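# Bridge three sticks over the blue disc on posts

## Task

Place all three sticks so that each one's centre line, running from end to end, crosses above the blue disc painted on the table; when finished, none of the sticks may be in contact with the table and every post must remain at its original spot. You may use any number of the three arms.

## Robot and tools

Setup. Three i2rt Big YAM arms, arm1, arm2 and arm3, each ending in a five-finger right hand with a wrist camera. Everything is expressed in one scene frame in metres: origin on the floor, +z up. Arm feet (base_link): arm1 at x=+0.623 y=+0.005 z=+0.796 quat_wxyz=(+0.021, +0.003, +0.000, +1.000); arm2 at x=-0.309 y=+0.537 z=+0.777 quat_wxyz=(+0.859, +0.000, +0.000, -0.511); arm3 at x=-0.309 y=-0.537 z=+0.737 quat_wxyz=(+0.867, -0.006, -0.006, +0.499). Each foot looks along its own +x. Surfaces under the arms are at z=+0.720. Reach is roughly 1.07 m from the joint1 axis. Something may occasionally nudge a loose object.

Hand geometry. The hand point sits 0.045 m ahead of the palm. Its +z runs along straight fingers, +y comes out of the palm, +x runs across the palm away from the thumb. Straight fingers extend 0.06-0.07 m past the point. A wrist bracket on the little-finger side protrudes and can collide. With the thumb turned in front of the palm, the hand wraps objects about 0.035-0.065 m thick, or a handle down to about 0.025 m; thumb tip plus index pad can pinch light items. With joints 1, 5, 6 at 0 and the hand level pointing forward, the palm is down and the thumb left; with joint6 near -1.3 the wrist camera is on top and its image upright.

Tool move. Arguments arm1, arm2, arm3 (each optional, one object per arm) and cameras. Inside an arm object:
- joints: absolute targets keyed by name. Arm joints in radians: joint1_rad -2.879..2.879 (yaw about foot, + is counter-clockwise from above), joint2_rad 0..3.141 (shoulder), joint3_rad 0..3.019 (elbow), joint4_rad -1.692..1.57 (hand pitch, + raises fingers), joint5_rad -1.57..1.57 (sideways, + to arm's right), joint6_rad -2.094..2.094 (roll, + clockwise seen from behind). Hand keys hand_little, hand_ring, hand_middle, hand_index, hand_thumb_bend, hand_thumb_turn are unitless -1..1 (+1 open/straight or thumb beside palm, -1 closed or thumb opposite fingers). hand_force_limit -1..1 maps to about 0-10 N at the fingertip (0-15 N for thumb motors). hand_speed -0.96..1; full speed from +0.48 up. At start force limit is 0 and speed -0.8.
- target: an absolute pose of the hand point, seven numbers [x, y, z, qw, qx, qy, qz], scene frame, metres plus unit quaternion. The hand travels in a straight line from its current hand_target toward it. speed: top speed in m/s, 0.002-4.3, default 0.25; rotation capped at twice that in rad/s. When target is given, joints may only hold the hand_ keys, otherwise the call is rejected.
- min_time_s: 0.1-8 s, minimum duration for this arm's joint motions.
All arms in one call start together. Hand paths end at the same moment and after 10 s at most; an action lasts at most 15 s. Paths do not avoid obstacles or other arms. Hands lag, drift, and may exceed speed when the arm is nearly straight. Each control step limits the commanded pose to 100 mm and 20 degrees from the measured one. An empty move just reports all states and images. cameras takes names from arm1_cam_wrist, arm2_cam_wrist, arm3_cam_wrist, cam_high, cam_low, all; [] gives none; omitted means all only for an empty move.

Other tools. wait {seconds: 0-10, cameras} lets time pass without commands. zoom_image {camera, region [x0, y0, x1, y1]} gives pixel crops (top-left origin, at most 504x504) of the latest image of that camera. show_instructions shows the reference page. finished_scene {scene: 1} ends the scene for good; the result must hold without the robots.

Reading results. move lists robots that received commands; 'as last shown' marks an uncommanded robot, whose status lines read 'not commanded'. pictures gives image order. hand is the hand-point pose (may be off at long reach); hand_target is the pose the held joint targets imply. joint_positions includes hand motors on the -1..1 scale and the two settings. Joint velocities (rad/s) say 'within noise' when still. Joint torques are raw drive outputs with offsets and noise; entries 3 and 4 wrap at ±28 N m. hand_stopped_by gives six words (little, ring, middle, index, thumb_bend, thumb_turn): moving, target, force, stalled, fault. The *_load_n values are fingertip forces in N, positive when pushed open; a lost grip shows as load dropping near 0. 'done' means within 1 cm and 2 degrees (joints have their own tolerances). off_target: resting short of the target, maybe still pushing. time_out: a joint did not finish; on_its_own shows the target it keeps. 'joint command not followed' or 'pose unreachable' means a safety check withheld arm motion; not_followed drops a hand target. After a refused call or a stop, remaining move/wait/finished_scene calls in that reply are skipped. MOTOR HOT appears near 85 °C; at 100 °C the arm goes limp for 30-60 s (OVER-TEMPERATURE FAULT); resend keys marked limit_stop_at_motor_heat.

Gripping. A finger motor only moves when its target changes by at least 0.002; it stops at the target or when load reaches hand_force_limit, then locks. To squeeze harder raise the limit and send a more-closed target; to release send a more-open one. Use hand_speed -0.94 or lower for gentle grips.

Cautions. Joint-space moves swing wide and fast; fast stretched arms overshoot up to about 30 degrees. Arms keep pushing on contact. Never press two robots together hard or close a hand on another's fingers. Don't knock posts or sticks off the work area, drop sticks, release moving parts, or strain fingers. Lower sticks gently onto the posts, keep posts in place, and don't leave arms stretched or pushing, which heats motors.

Each tool is called after ">>>" by a JSON object that holds its "op" and its "data".

Reference images:

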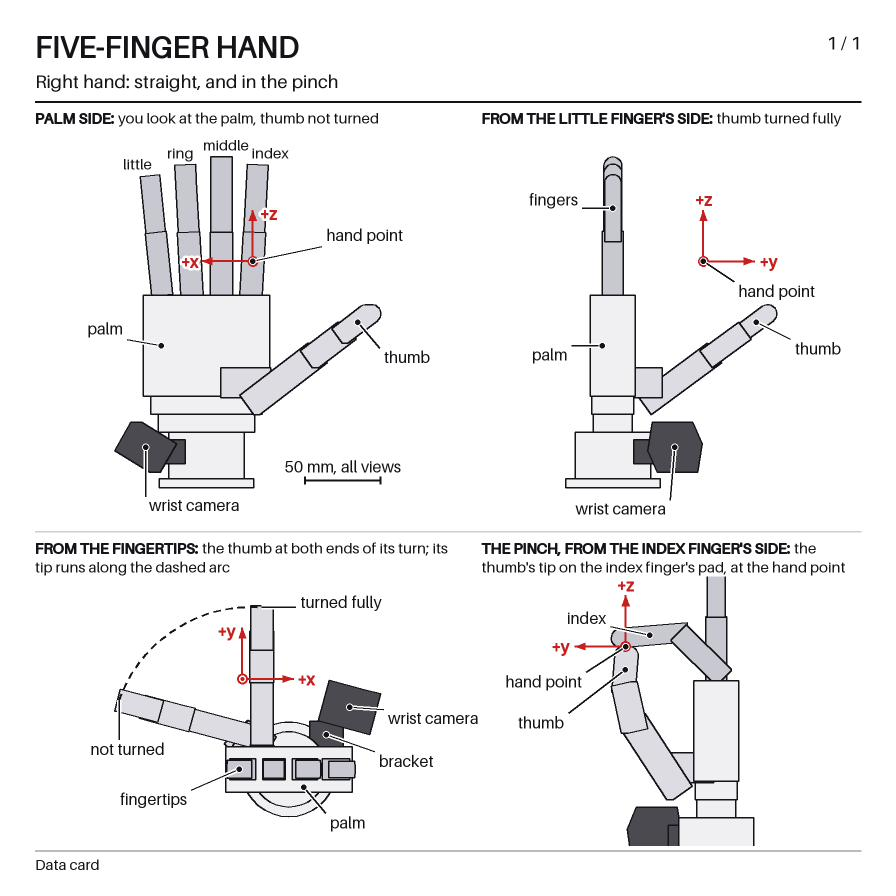

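## Session

>>> {"op": "move", "data": {}}

Scene clock: 0.00 s.
Joint torques (N m): no reading
Heat: arm1: hottest joint2_rad 27 °C; arm2: hottest joint1_rad 27 °C; arm3: hottest joint2_rad 27 °C.
Joint velocities: within noise
arm1.joint_positions: joint1_rad=-0.228 joint2_rad=+0.636 joint3_rad=+1.407 joint4_rad=-1.527 joint5_rad=+0.011 joint6_rad=-1.416 hand_little=+1.000 hand_ring=+1.000 hand_middle=+1.000 hand_index=+1.000 hand_thumb_turn=+1.000 hand_thumb_bend=+1.000 hand_force_limit=+0.000 hand_speed=-0.800
arm1.joint_status: not commanded
arm1.hand_stopped_by: target,target,target,target,target,target
arm1.little_load_n: 0.0
arm1.ring_load_n: 0.0
arm1.middle_load_n: 0.0
arm1.index_load_n: 0.0
arm1.thumb_bend_load_n: 0.0
arm1.thumb_turn_load_n: 0.0
arm1.hand: x=+0.4497 y=+0.1131 z=+1.2605 quat_wxyz=(-0.398, +0.196, +0.896, +0.027) (m; scene frame)
arm1.hand_target: x=+0.4503 y=+0.1129 z=+1.2682 quat_wxyz=(-0.407, +0.195, +0.892, +0.027) (m; scene frame)
arm1.hand_status: not commanded
arm2.joint_positions: joint1_rad=+0.328 joint2_rad=+0.605 joint3_rad=+1.346 joint4_rad=-1.240 joint5_rad=-0.089 joint6_rad=-1.088 hand_little=+1.000 hand_ring=+1.000 hand_middle=+1.000 hand_index=+1.000 hand_thumb_turn=+1.000 hand_thumb_bend=+1.000 hand_force_limit=+0.000 hand_speed=-0.800
arm2.joint_status: not commanded
arm2.hand_stopped_by: target,target,target,target,target,target
arm2.little_load_n: 0.0
arm2.ring_load_n: 0.5
arm2.middle_load_n: 0.0
arm2.index_load_n: 0.0
arm2.thumb_bend_load_n: 0.0
arm2.thumb_turn_load_n: 0.0
arm2.hand: x=-0.1459 y=+0.3559 z=+1.2586 quat_wxyz=(+0.029, +0.715, -0.477, +0.510) (m; scene frame)
arm2.hand_target: x=-0.1467 y=+0.3566 z=+1.2674 quat_wxyz=(+0.030, +0.711, -0.473, +0.519) (m; scene frame)
arm2.hand_status: not commanded
arm3.joint_positions: joint1_rad=-0.390 joint2_rad=+0.500 joint3_rad=+1.328 joint4_rad=-1.156 joint5_rad=-0.226 joint6_rad=-1.287 hand_little=+1.000 hand_ring=+1.000 hand_middle=+1.000 hand_index=+1.000 hand_thumb_turn=+1.000 hand_thumb_bend=+1.000 hand_force_limit=+0.000 hand_speed=-0.800
arm3.joint_status: not commanded
arm3.hand_stopped_by: target,target,target,target,target,target
arm3.little_load_n: 0.0
arm3.ring_load_n: 0.0
arm3.middle_load_n: 0.0
arm3.index_load_n: 0.0
arm3.thumb_bend_load_n: 0.0
arm3.thumb_turn_load_n: 0.0
arm3.hand: x=-0.1354 y=-0.4019 z=+1.2601 quat_wxyz=(-0.340, +0.779, +0.217, +0.480) (m; scene frame)
arm3.hand_target: x=-0.1370 y=-0.4029 z=+1.2728 quat_wxyz=(-0.344, +0.771, +0.217, +0.491) (m; scene frame)
arm3.hand_status: not commanded
pictures: arm1_cam_wrist, arm2_cam_wrist, arm3_cam_wrist, cam_high, cam_low
Images, in order (width x height): arm1_cam_wrist 896x504, arm2_cam_wrist 896x504, arm3_cam_wrist 896x504, cam_high 896x504, cam_low 896x504.

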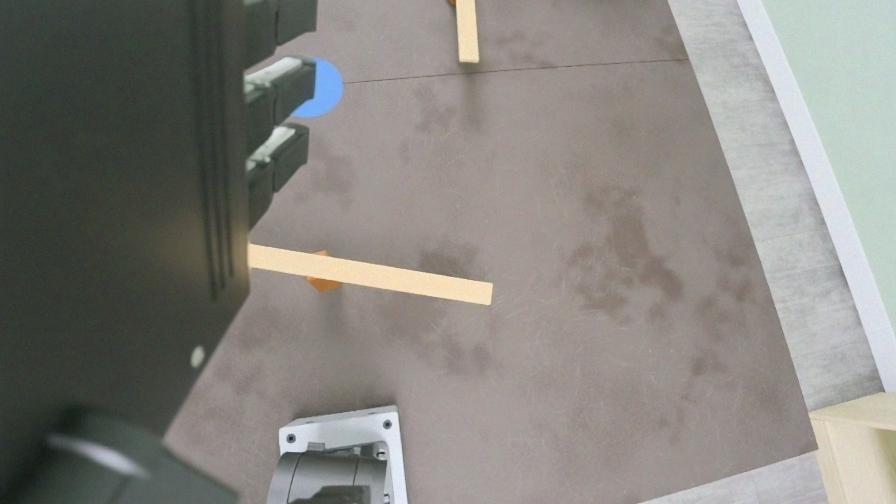

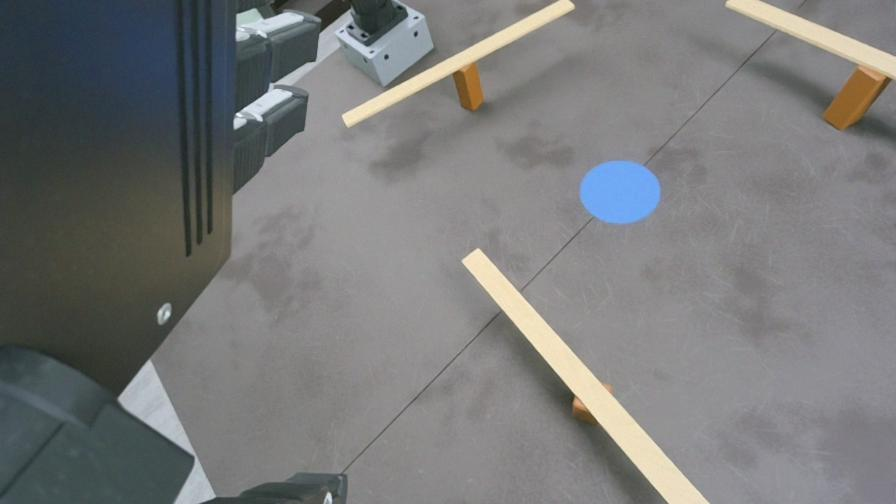

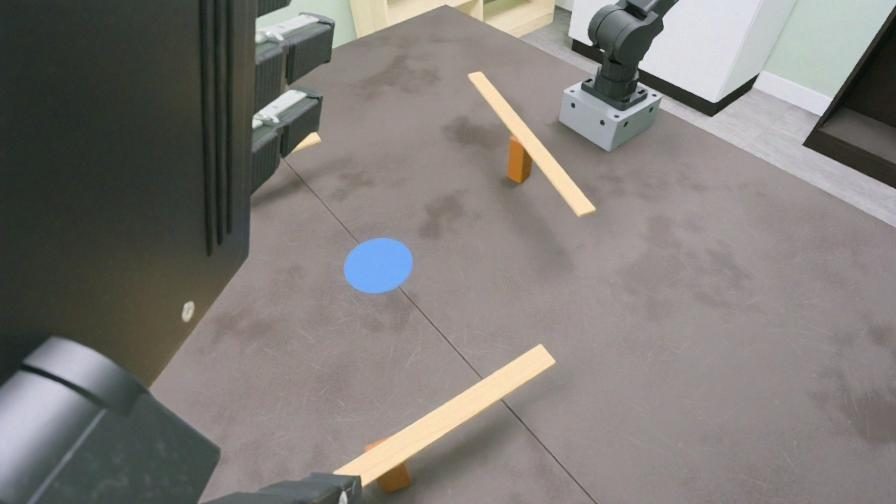

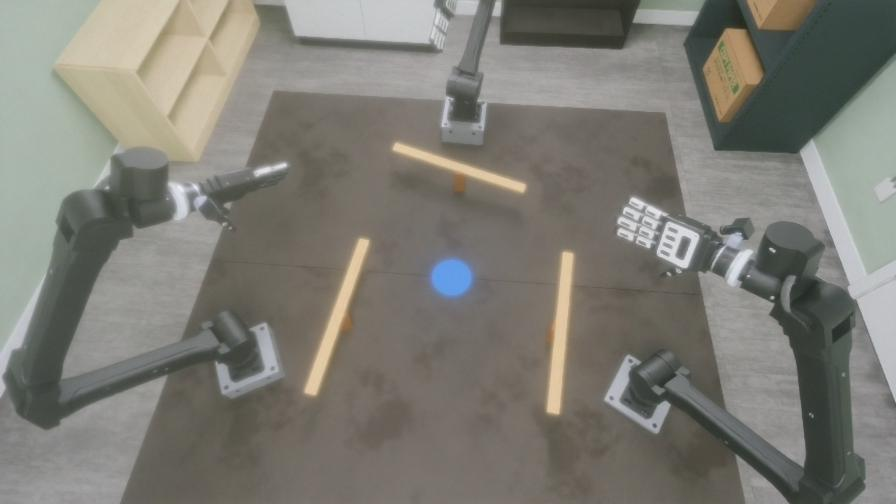

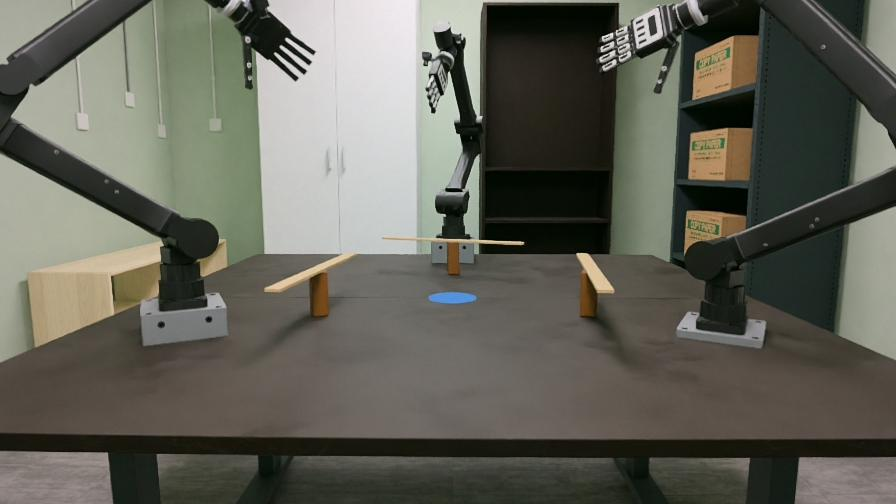

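>>> {"op": "zoom_image", "data": {"camera": "cam_high", "region": [300, 80, 620, 430]}}

>>> {"op": "zoom_image", "data": {"camera": "cam_low", "region": [240, 200, 640, 350]}}

>>> {"op": "zoom_image", "data": {"camera": "arm2_cam_wrist", "region": [392, 0, 896, 504]}}

>>> {"op": "zoom_image", "data": {"camera": "arm3_cam_wrist", "region": [250, 50, 700, 504]}}

Scaled by 1.440 from the camera's image (finer frame: 1280x720).

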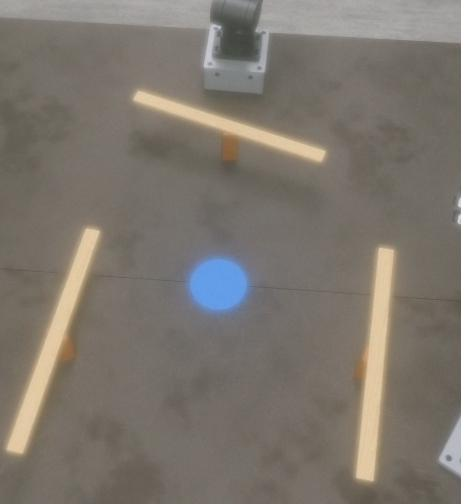

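Scaled by 1.260 from the camera's image (finer frame: 1280x720).

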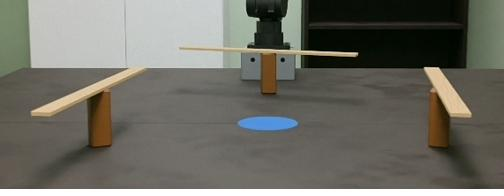

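Scaled by 1.000.

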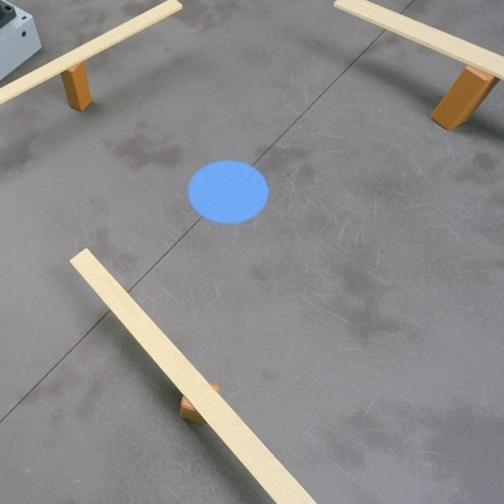

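Scaled by 1.110 from the camera's image (finer frame: 1280x720).

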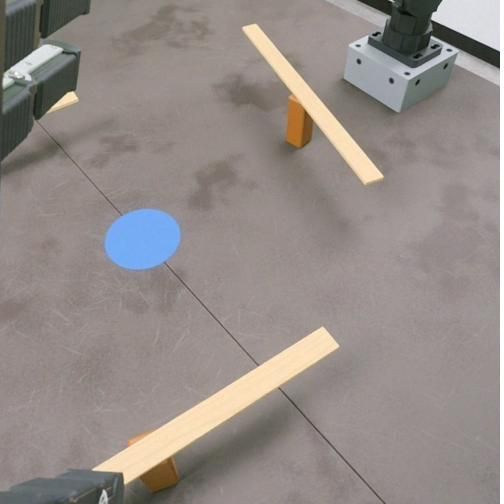

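>>> {"op": "zoom_image", "data": {"camera": "cam_high", "region": [580, 170, 800, 300]}}

>>> {"op": "zoom_image", "data": {"camera": "cam_high", "region": [150, 130, 310, 240]}}

>>> {"op": "zoom_image", "data": {"camera": "cam_high", "region": [200, 300, 300, 410]}}

>>> {"op": "zoom_image", "data": {"camera": "cam_high", "region": [590, 330, 700, 440]}}

>>> {"op": "zoom_image", "data": {"camera": "cam_high", "region": [400, 0, 520, 160]}}

Scaled by 2.291 from the camera's image (finer frame: 1280x720).

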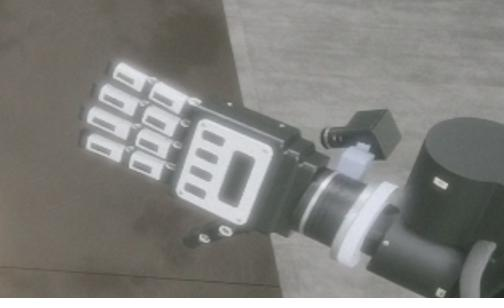

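Scaled by 3.150 from the camera's image (finer frame: 1280x720).

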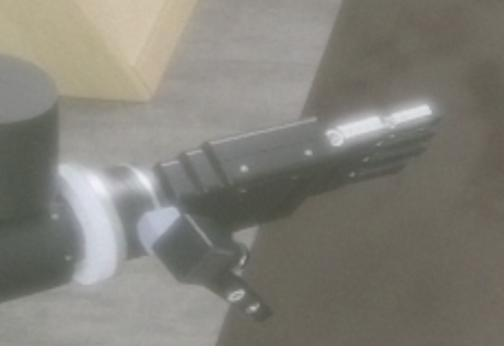

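Scaled by 4.582 from the camera's image (finer frame: 1280x720).

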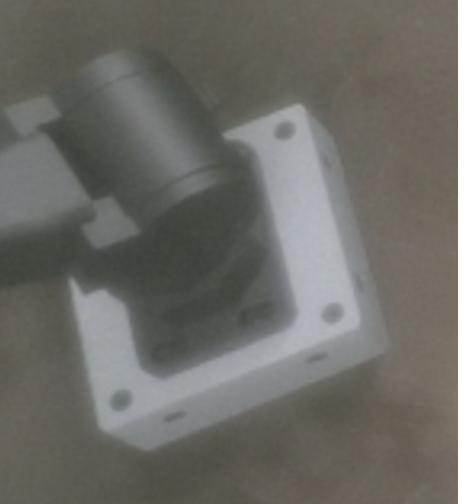

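Scaled by 4.582 from the camera's image (finer frame: 1280x720).

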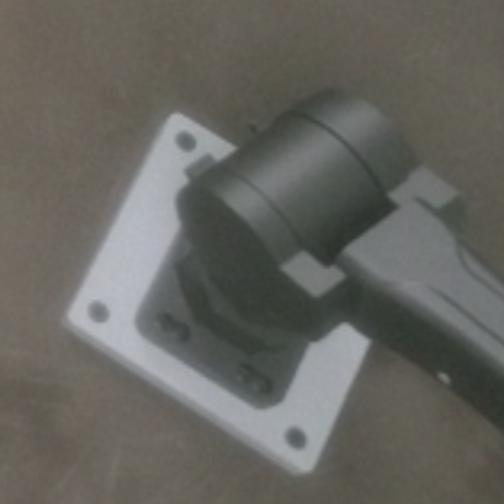

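Scaled by 3.150 from the camera's image (finer frame: 1280x720).

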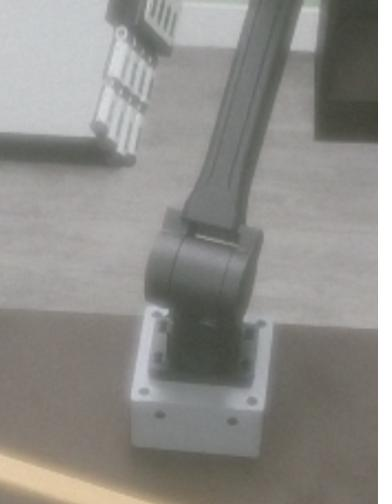

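>>> {"op": "move", "data": {"arm1": {"target":[0.378,0.0435,0.98,0,0.8056,0.5925,0],"speed":0.2}, "arm2": {"target":[-0.2139,0.3194,0.98,0,0.0619,0.9981,0],"speed":0.2}, "arm3": {"target":[-0.1221,-0.3244,0.98,0,0.9981,-0.0619,0],"speed":0.2}, "cameras": ["all"]}}

Scene clock: 25.30 s.
Joint torques (N m): arm1=[-1.61 -6.18 8.42 1.11 -0.05 0.28] | arm2=[-2.08 -3.55 8.8 -0.18 -0.13 0.06] | arm3=[0.26 -8.82 7.92 -0.24 -0.11 0.02]
Heat: arm1: hottest joint2_rad 27 °C; arm2: hottest joint3_rad 28 °C; arm3: hottest joint2_rad 28 °C.
move: arm1 done; arm2 done; arm3 done
Joint velocities: within noise
arm1.joint_positions: joint1_rad=-0.224 joint2_rad=+1.143 joint3_rad=+1.027 joint4_rad=-1.451 joint5_rad=+0.005 joint6_rad=+0.008 hand_little=+1.000 hand_ring=+1.000 hand_middle=+1.000 hand_index=+1.000 hand_thumb_turn=+1.000 hand_thumb_bend=+1.000 hand_force_limit=+0.000 hand_speed=-0.800
arm1.joint_status: not commanded
arm1.hand_stopped_by: target,target,target,target,target,target
arm1.little_load_n: 0.0
arm1.ring_load_n: 0.0
arm1.middle_load_n: 0.0
arm1.index_load_n: 0.0
arm1.thumb_bend_load_n: -0.5
arm1.thumb_turn_load_n: 0.0
arm1.hand: x=+0.3784 y=+0.0406 z=+0.9876 quat_wxyz=(-0.005, +0.797, +0.604, -0.002)
arm1.hand_target: x=+0.3782 y=+0.0434 z=+0.9801 quat_wxyz=(+0.000, +0.806, +0.593, +0.000)
arm1.hand_status: done (0.008 m and 1.8 deg from the pose sent, 0.298 m and 93.0 deg at the start)
arm2.joint_positions: joint1_rad=-0.285 joint2_rad=+1.059 joint3_rad=+1.007 joint4_rad=-1.499 joint5_rad=+0.004 joint6_rad=+0.317 hand_little=+1.000 hand_ring=+1.000 hand_middle=+1.000 hand_index=+1.000 hand_thumb_turn=+1.000 hand_thumb_bend=+1.000 hand_force_limit=+0.000 hand_speed=-0.800
arm2.joint_status: not commanded
arm2.hand_stopped_by: target,target,target,target,target,target
arm2.little_load_n: 0.0
arm2.ring_load_n: 0.0
arm2.middle_load_n: 0.0
arm2.index_load_n: 0.0
arm2.thumb_bend_load_n: -0.5
arm2.thumb_turn_load_n: 0.0
arm2.hand: x=-0.2135 y=+0.3171 z=+0.9825 quat_wxyz=(-0.001, -0.052, -0.999, +0.010)
arm2.hand_target: x=-0.2139 y=+0.3194 z=+0.9800 quat_wxyz=(+0.000, -0.062, -0.998, +0.000)
arm2.hand_status: done (0.003 m and 1.6 deg from the pose sent, 0.289 m and 128.9 deg at the start)
arm3.joint_positions: joint1_rad=-0.179 joint2_rad=+1.266 joint3_rad=+1.256 joint4_rad=-1.557 joint5_rad=-0.013 joint6_rad=-0.598 hand_little=+1.000 hand_ring=+1.000 hand_middle=+1.000 hand_index=+1.000 hand_thumb_turn=+1.000 hand_thumb_bend=+1.000 hand_force_limit=+0.000 hand_speed=-0.800
arm3.joint_status: not commanded
arm3.hand_stopped_by: target,target,target,target,target,target
arm3.little_load_n: 0.0
arm3.ring_load_n: 0.0
arm3.middle_load_n: 0.0
arm3.index_load_n: 0.0
arm3.thumb_bend_load_n: 0.0
arm3.thumb_turn_load_n: -0.5
arm3.hand: x=-0.1205 y=-0.3207 z=+0.9791 quat_wxyz=(-0.004, +0.999, -0.054, +0.004)
arm3.hand_target: x=-0.1221 y=-0.3243 z=+0.9799 quat_wxyz=(+0.000, +0.998, -0.062, +0.000)
arm3.hand_status: done (0.004 m and 1.1 deg from the pose sent, 0.291 m and 80.3 deg at the start)
pictures: arm1_cam_wrist, arm2_cam_wrist, arm3_cam_wrist, cam_high, cam_low
Images, in order (width x height): arm1_cam_wrist 896x504, arm2_cam_wrist 896x504, arm3_cam_wrist 896x504, cam_high 896x504, cam_low 896x504.

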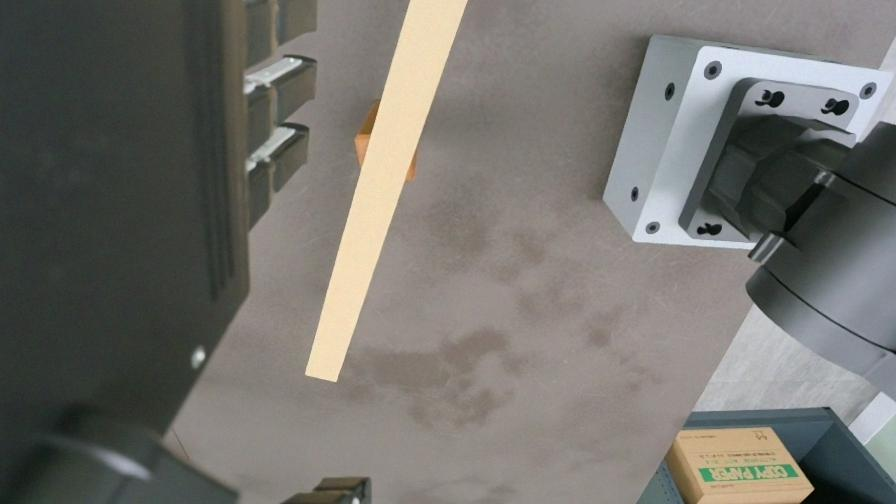

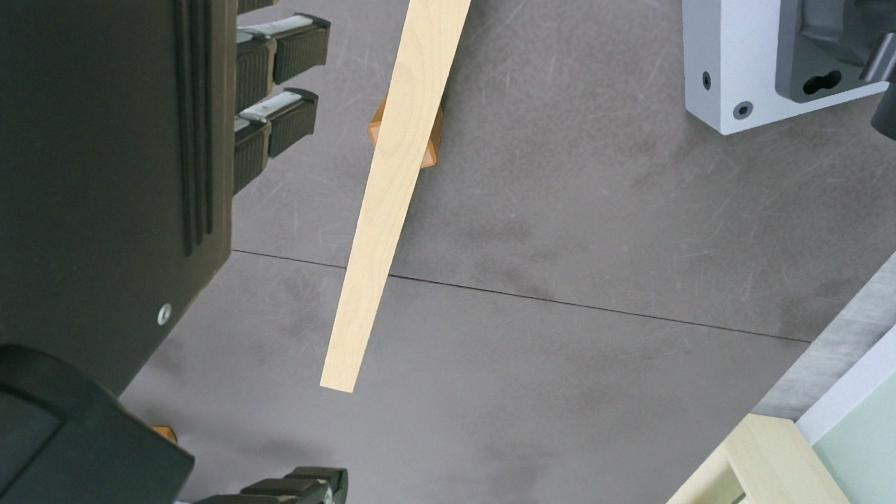

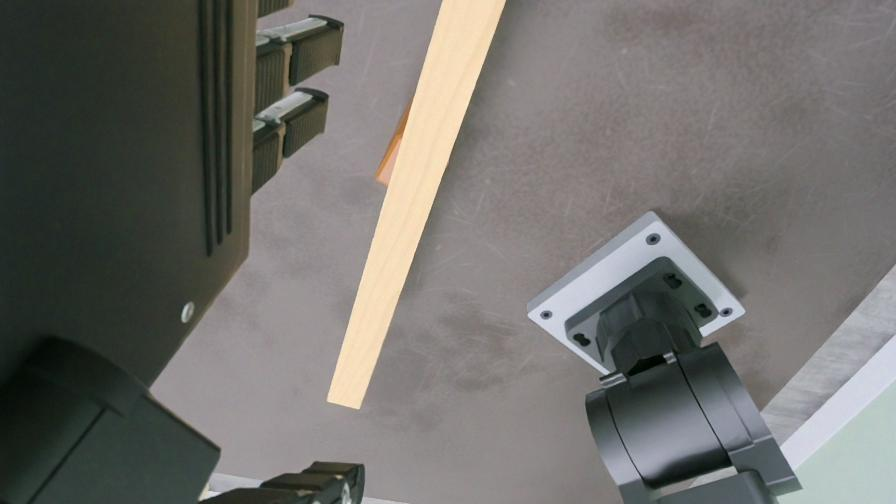

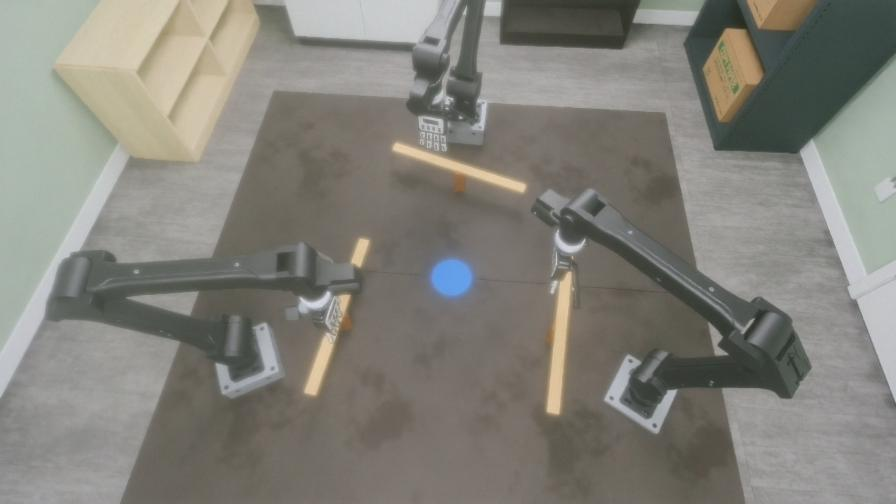

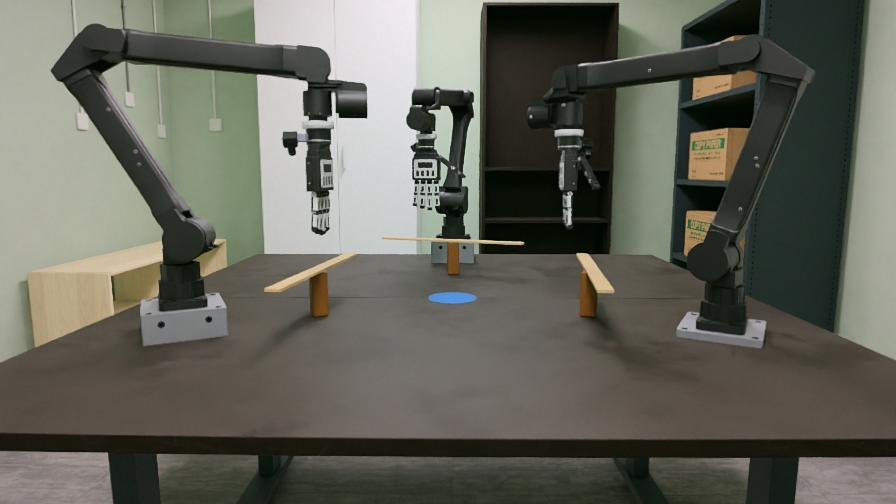

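>>> {"op": "zoom_image", "data": {"camera": "arm1_cam_wrist", "region": [200, 0, 500, 250]}}

>>> {"op": "zoom_image", "data": {"camera": "arm2_cam_wrist", "region": [200, 0, 500, 250]}}

>>> {"op": "zoom_image", "data": {"camera": "cam_low", "region": [250, 210, 350, 330]}}

>>> {"op": "zoom_image", "data": {"camera": "cam_low", "region": [540, 180, 650, 330]}}

>>> {"op": "zoom_image", "data": {"camera": "cam_high", "region": [280, 220, 400, 410]}}

Scaled by 1.680 from the camera's image (finer frame: 1280x720).

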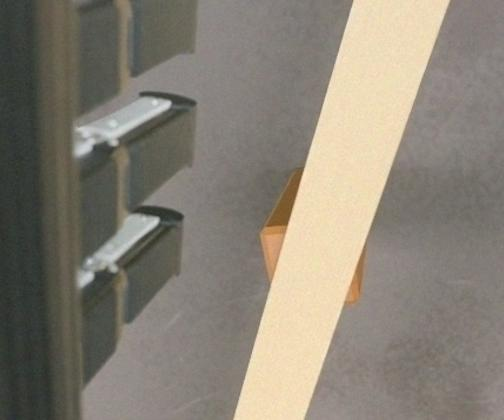

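Scaled by 1.680 from the camera's image (finer frame: 1280x720).

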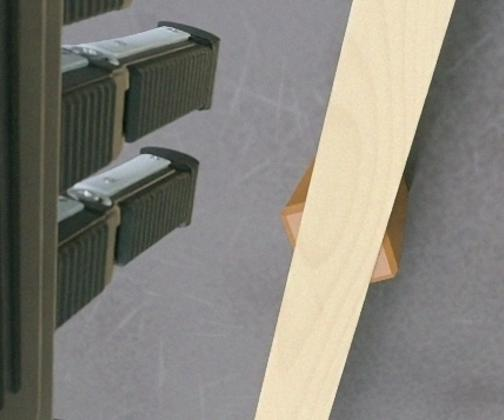

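Scaled by 4.200 from the camera's image (finer frame: 1280x720).

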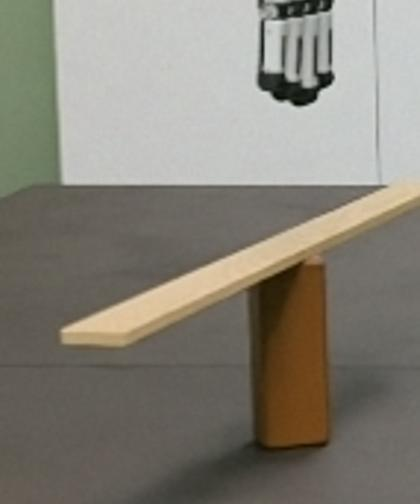

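Scaled by 3.360 from the camera's image (finer frame: 1280x720).

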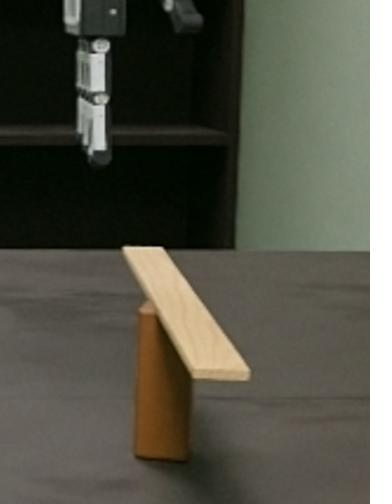

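Scaled by 2.653 from the camera's image (finer frame: 1280x720).

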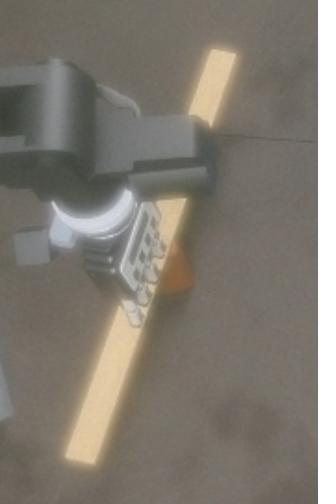

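>>> {"op": "zoom_image", "data": {"camera": "arm3_cam_wrist", "region": [300, 50, 500, 250]}}

Scaled by 2.520 from the camera's image (finer frame: 1280x720).

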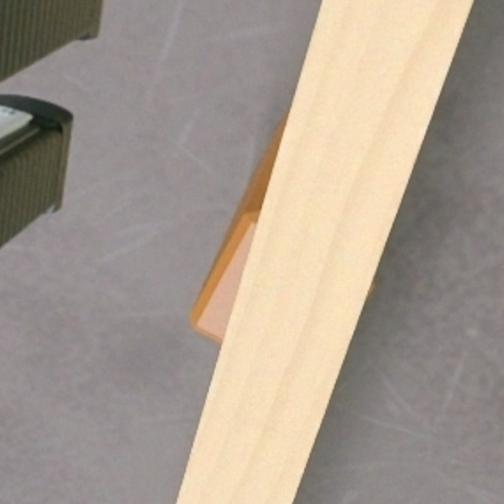

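>>> {"op": "move", "data": {"arm1": {"target":[0.365,0.045,0.88,0,0.8368,0.5476,0],"speed":0.15,"joints":{"hand_thumb_turn":-1,"hand_speed":-0.4,"hand_force_limit":0.0}}, "arm2": {"target":[-0.2257,0.3153,0.88,0,0.0950,0.9955,0],"speed":0.15,"joints":{"hand_thumb_turn":-1,"hand_speed":-0.4,"hand_force_limit":0.0}}, "arm3": {"target":[-0.1252,-0.3298,0.88,0,0.9944,-0.1054,0],"speed":0.15,"joints":{"hand_thumb_turn":-1,"hand_speed":-0.4,"hand_force_limit":0.0}}, "cameras": ["all"]}}

Scene clock: 36.20 s.
Joint torques (N m): arm1=[-1.61 -7.36 7.92 1.07 -0.03 0.28] | arm2=[-2.2 -3.84 8.47 0.47 -0.07 0.08] | arm3=[0.21 -8.53 7.71 0.81 -0.08 0.03]
Heat: arm1: hottest joint2_rad 27 °C; arm2: hottest joint3_rad 29 °C; arm3: hottest joint2_rad 28 °C.
move: arm1 done; arm2 done; arm3 done
Joint velocities: within noise
arm1.joint_positions: joint1_rad=-0.237 joint2_rad=+1.251 joint3_rad=+0.836 joint4_rad=-1.156 joint5_rad=+0.005 joint6_rad=+0.104 hand_little=+1.000 hand_ring=+1.000 hand_middle=+1.000 hand_index=+1.000 hand_thumb_turn=-1.000 hand_thumb_bend=+1.000 hand_force_limit=+0.000 hand_speed=-0.400
arm1.joint_status: all done
arm1.hand_stopped_by: target,target,target,target,target,target
arm1.little_load_n: 0.0
arm1.ring_load_n: 0.0
arm1.middle_load_n: 0.5
arm1.index_load_n: 0.0
arm1.thumb_bend_load_n: 0.0
arm1.thumb_turn_load_n: 0.0
arm1.hand: x=+0.3641 y=+0.0420 z=+0.8860 quat_wxyz=(-0.003, +0.828, +0.560, -0.001)
arm1.hand_target: x=+0.3651 y=+0.0449 z=+0.8802 quat_wxyz=(+0.000, +0.837, +0.548, +0.000)
arm1.hand_status: done (0.007 m and 1.8 deg from the pose sent, 0.109 m and 8.0 deg at the start)
arm2.joint_positions: joint1_rad=-0.339 joint2_rad=+1.116 joint3_rad=+0.776 joint4_rad=-1.233 joint5_rad=+0.003 joint6_rad=+0.328 hand_little=+1.000 hand_ring=+1.000 hand_middle=+1.000 hand_index=+1.000 hand_thumb_turn=-1.000 hand_thumb_bend=+1.000 hand_force_limit=+0.000 hand_speed=-0.400
arm2.joint_status: all done
arm2.hand_stopped_by: target,target,target,target,target,target
arm2.little_load_n: 0.0
arm2.ring_load_n: 0.0
arm2.middle_load_n: 0.0
arm2.index_load_n: 0.0
arm2.thumb_bend_load_n: 0.0
arm2.thumb_turn_load_n: 0.0
arm2.hand: x=-0.2258 y=+0.3182 z=+0.8822 quat_wxyz=(+0.001, -0.085, -0.996, -0.001)
arm2.hand_target: x=-0.2257 y=+0.3154 z=+0.8801 quat_wxyz=(+0.000, -0.095, -0.995, +0.000)
arm2.hand_status: done (0.004 m and 1.2 deg from the pose sent, 0.103 m and 5.1 deg at the start)
arm3.joint_positions: joint1_rad=-0.195 joint2_rad=+1.286 joint3_rad=+1.007 joint4_rad=-1.315 joint5_rad=-0.013 joint6_rad=-0.527 hand_little=+1.000 hand_ring=+1.000 hand_middle=+1.000 hand_index=+1.000 hand_thumb_turn=-1.000 hand_thumb_bend=+1.000 hand_force_limit=+0.000 hand_speed=-0.400
arm3.joint_status: all done
arm3.hand_stopped_by: target,target,target,target,target,target
arm3.little_load_n: 0.0
arm3.ring_load_n: 0.0
arm3.middle_load_n: 0.0
arm3.index_load_n: 0.0
arm3.thumb_bend_load_n: 0.0
arm3.thumb_turn_load_n: 0.0
arm3.hand: x=-0.1287 y=-0.3320 z=+0.8805 quat_wxyz=(+0.007, +0.995, -0.097, -0.004)
arm3.hand_target: x=-0.1252 y=-0.3298 z=+0.8800 quat_wxyz=(+0.000, +0.994, -0.105, +0.000)
arm3.hand_status: done (0.004 m and 1.3 deg from the pose sent, 0.100 m and 6.0 deg at the start)
pictures: arm1_cam_wrist, arm2_cam_wrist, arm3_cam_wrist, cam_high, cam_low
Images, in order (width x height): arm1_cam_wrist 896x504, arm2_cam_wrist 896x504, arm3_cam_wrist 896x504, cam_high 896x504, cam_low 896x504.

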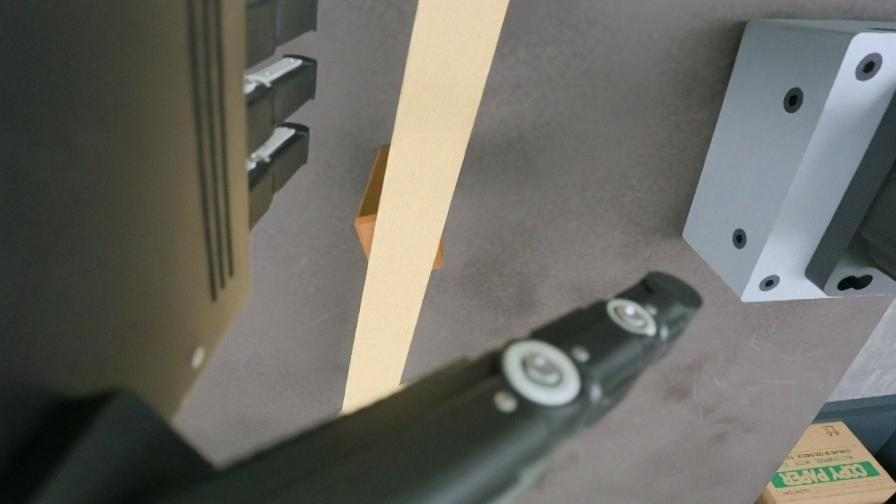

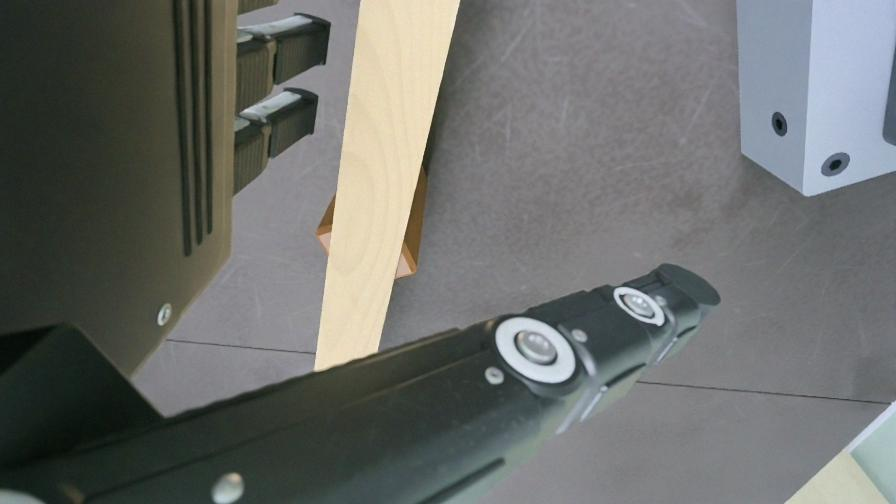

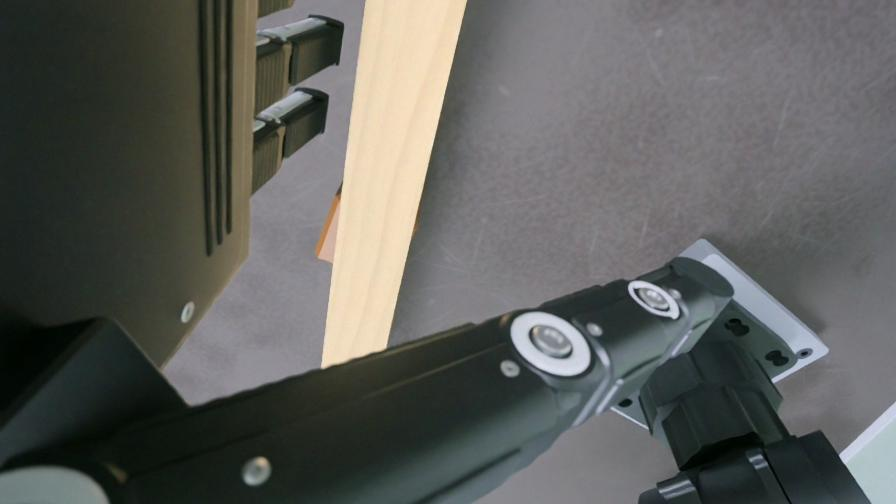

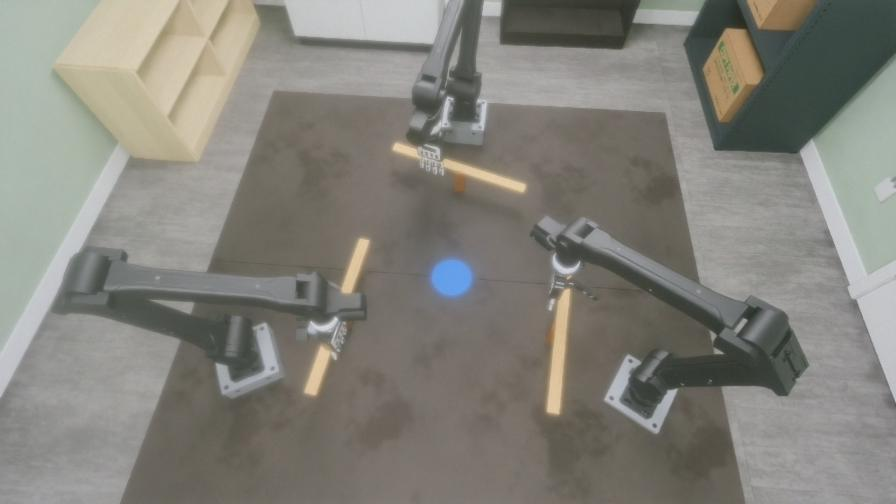

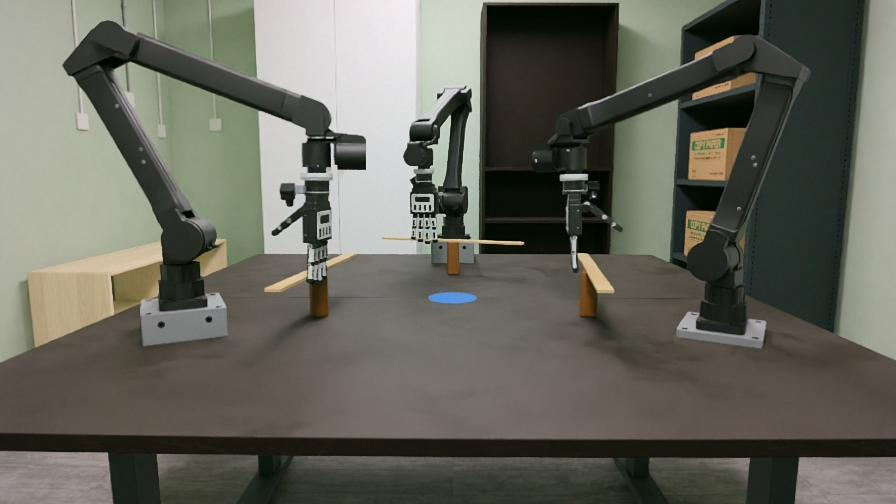

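>>> {"op": "move", "data": {"arm1": {"target":[0.365,0.045,0.830,0,0.8368,0.5476,0],"speed":0.08}, "arm2": {"target":[-0.2277,0.3035,0.833,0,0.0950,0.9955,0],"speed":0.08}, "arm3": {"target":[-0.1232,-0.3195,0.834,0,0.9944,-0.1054,0],"speed":0.08}, "cameras": ["all"]}}

Scene clock: 38.97 s.
Joint torques (N m): arm1=[-1.67 -7.47 7.12 1.1 -0.03 0.28] | arm2=[-2.2 -4.37 7.6 0.49 -0.07 -0.03] | arm3=[1.49 -8.88 7.1 0.84 -0.1 0.04]
Heat: arm1: hottest joint2_rad 27 °C; arm2: hottest joint3_rad 29 °C; arm3: hottest joint2_rad 28 °C.
move: arm1 done; arm2 done; arm3 done
Joint velocities: within noise
arm1.joint_positions: joint1_rad=-0.237 joint2_rad=+1.324 joint3_rad=+0.756 joint4_rad=-0.997 joint5_rad=+0.005 joint6_rad=+0.104 hand_little=+1.000 hand_ring=+1.000 hand_middle=+1.000 hand_index=+1.000 hand_thumb_turn=-1.000 hand_thumb_bend=+1.000 hand_force_limit=+0.000 hand_speed=-0.400
arm1.joint_status: not commanded
arm1.hand_stopped_by: target,target,target,target,target,target
arm1.little_load_n: 0.0
arm1.ring_load_n: 0.0
arm1.middle_load_n: 0.0
arm1.index_load_n: 0.0
arm1.thumb_bend_load_n: 0.0
arm1.thumb_turn_load_n: 0.0
arm1.hand: x=+0.3621 y=+0.0424 z=+0.8372 quat_wxyz=(-0.005, +0.828, +0.560, -0.002)
arm1.hand_target: x=+0.3650 y=+0.0449 z=+0.8303 quat_wxyz=(+0.000, +0.837, +0.548, +0.000)
arm1.hand_status: done (0.008 m and 1.8 deg from the pose sent, 0.056 m and 1.8 deg at the start)
arm2.joint_positions: joint1_rad=-0.351 joint2_rad=+1.211 joint3_rad=+0.717 joint4_rad=-1.074 joint5_rad=+0.003 joint6_rad=+0.328 hand_little=+1.000 hand_ring=+1.000 hand_middle=+1.000 hand_index=+1.000 hand_thumb_turn=-1.000 hand_thumb_bend=+1.000 hand_force_limit=+0.000 hand_speed=-0.400
arm2.joint_status: not commanded
arm2.hand_stopped_by: target,target,target,target,target,target
arm2.little_load_n: 0.0
arm2.ring_load_n: 0.0
arm2.middle_load_n: 0.0
arm2.index_load_n: 0.0
arm2.thumb_bend_load_n: 0.0
arm2.thumb_turn_load_n: 0.0
arm2.hand: x=-0.2265 y=+0.3039 z=+0.8369 quat_wxyz=(+0.001, -0.091, -0.996, +0.002)
arm2.hand_target: x=-0.2277 y=+0.3036 z=+0.8331 quat_wxyz=(+0.000, -0.095, -0.995, +0.000)
arm2.hand_status: done (0.004 m and 0.5 deg from the pose sent, 0.051 m and 1.2 deg at the start)
arm3.joint_positions: joint1_rad=-0.194 joint2_rad=+1.351 joint3_rad=+0.944 joint4_rad=-1.181 joint5_rad=-0.013 joint6_rad=-0.511 hand_little=+1.000 hand_ring=+1.000 hand_middle=+1.000 hand_index=+1.000 hand_thumb_turn=-1.000 hand_thumb_bend=+1.000 hand_force_limit=+0.000 hand_speed=-0.400
arm3.joint_status: not commanded
arm3.hand_stopped_by: target,target,target,target,target,target
arm3.little_load_n: 0.0
arm3.ring_load_n: 0.0
arm3.middle_load_n: 0.0
arm3.index_load_n: 0.0
arm3.thumb_bend_load_n: 0.0
arm3.thumb_turn_load_n: 0.0
arm3.hand: x=-0.1226 y=-0.3237 z=+0.8360 quat_wxyz=(+0.005, +0.994, -0.105, -0.002)
arm3.hand_target: x=-0.1232 y=-0.3196 z=+0.8340 quat_wxyz=(+0.000, +0.994, -0.105, +0.000)
arm3.hand_status: done (0.005 m and 0.6 deg from the pose sent, 0.049 m and 1.3 deg at the start)
pictures: arm1_cam_wrist, arm2_cam_wrist, arm3_cam_wrist, cam_high, cam_low
Images, in order (width x height): arm1_cam_wrist 896x504, arm2_cam_wrist 896x504, arm3_cam_wrist 896x504, cam_high 896x504, cam_low 896x504.

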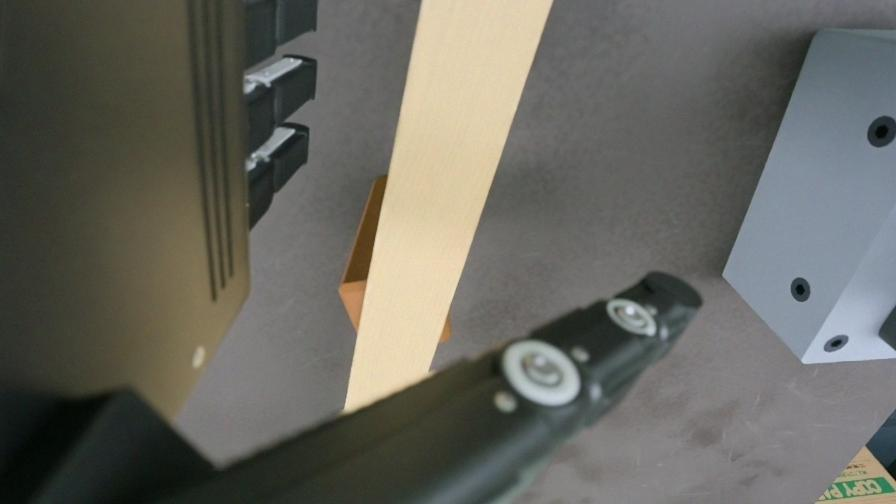

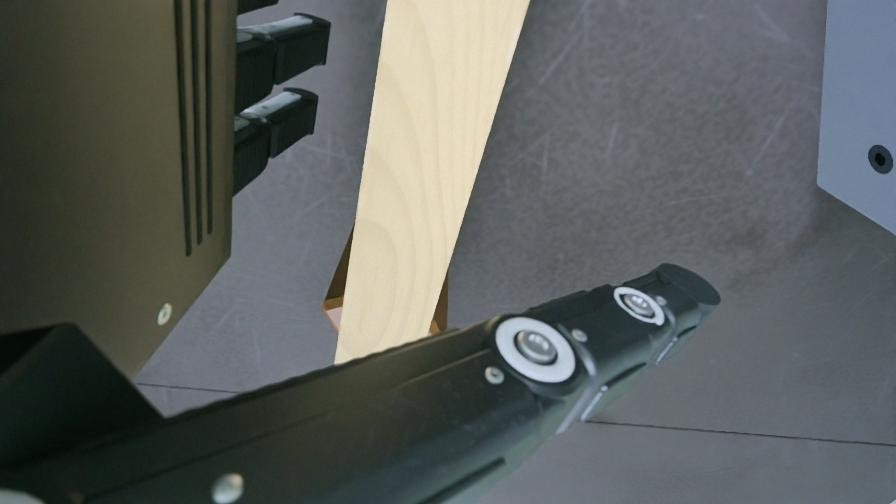

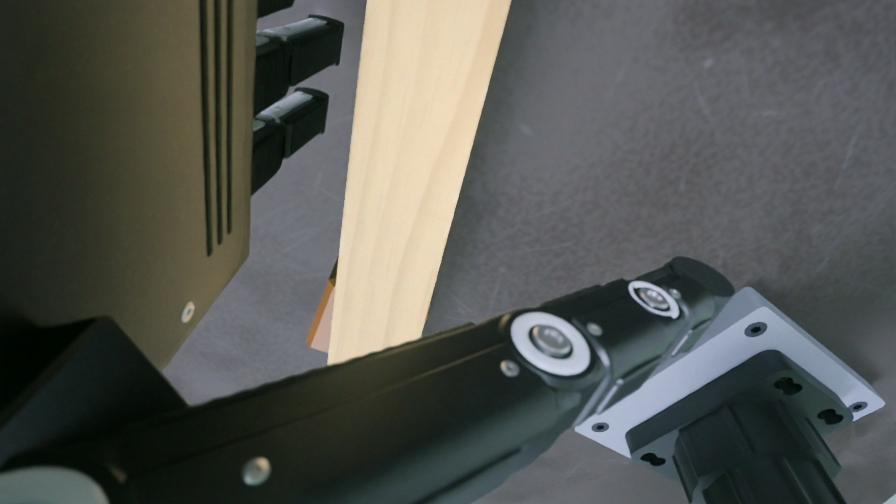

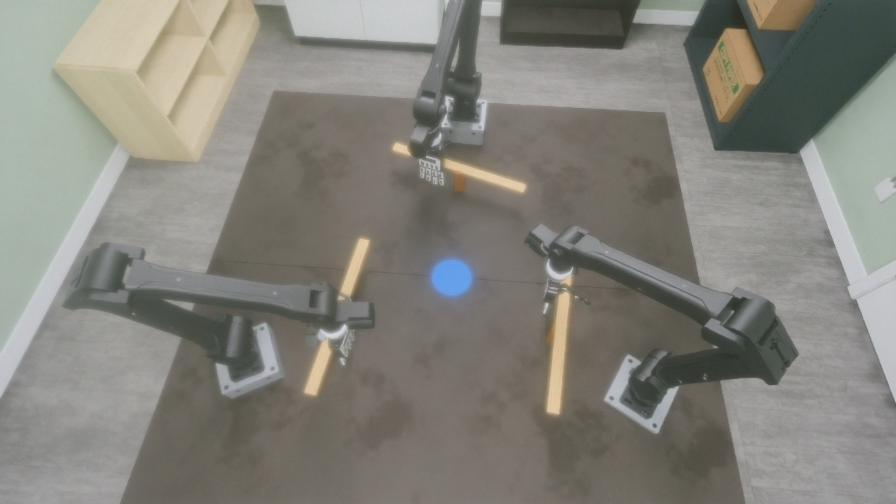

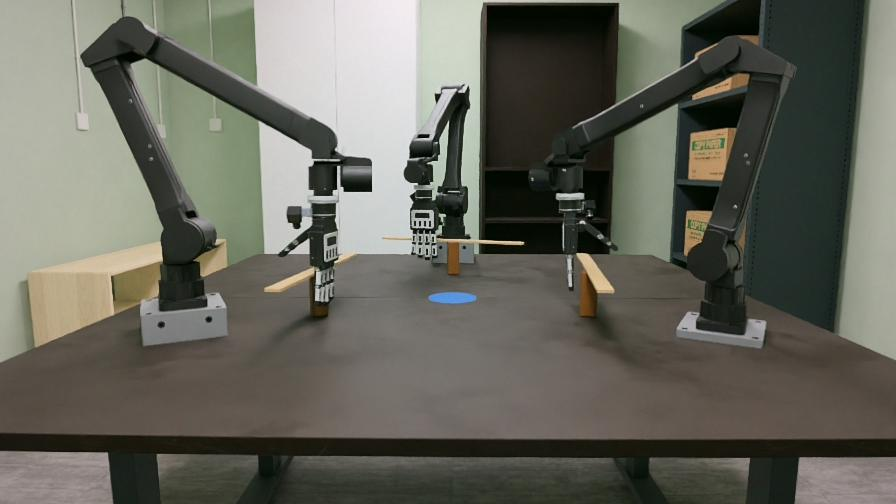

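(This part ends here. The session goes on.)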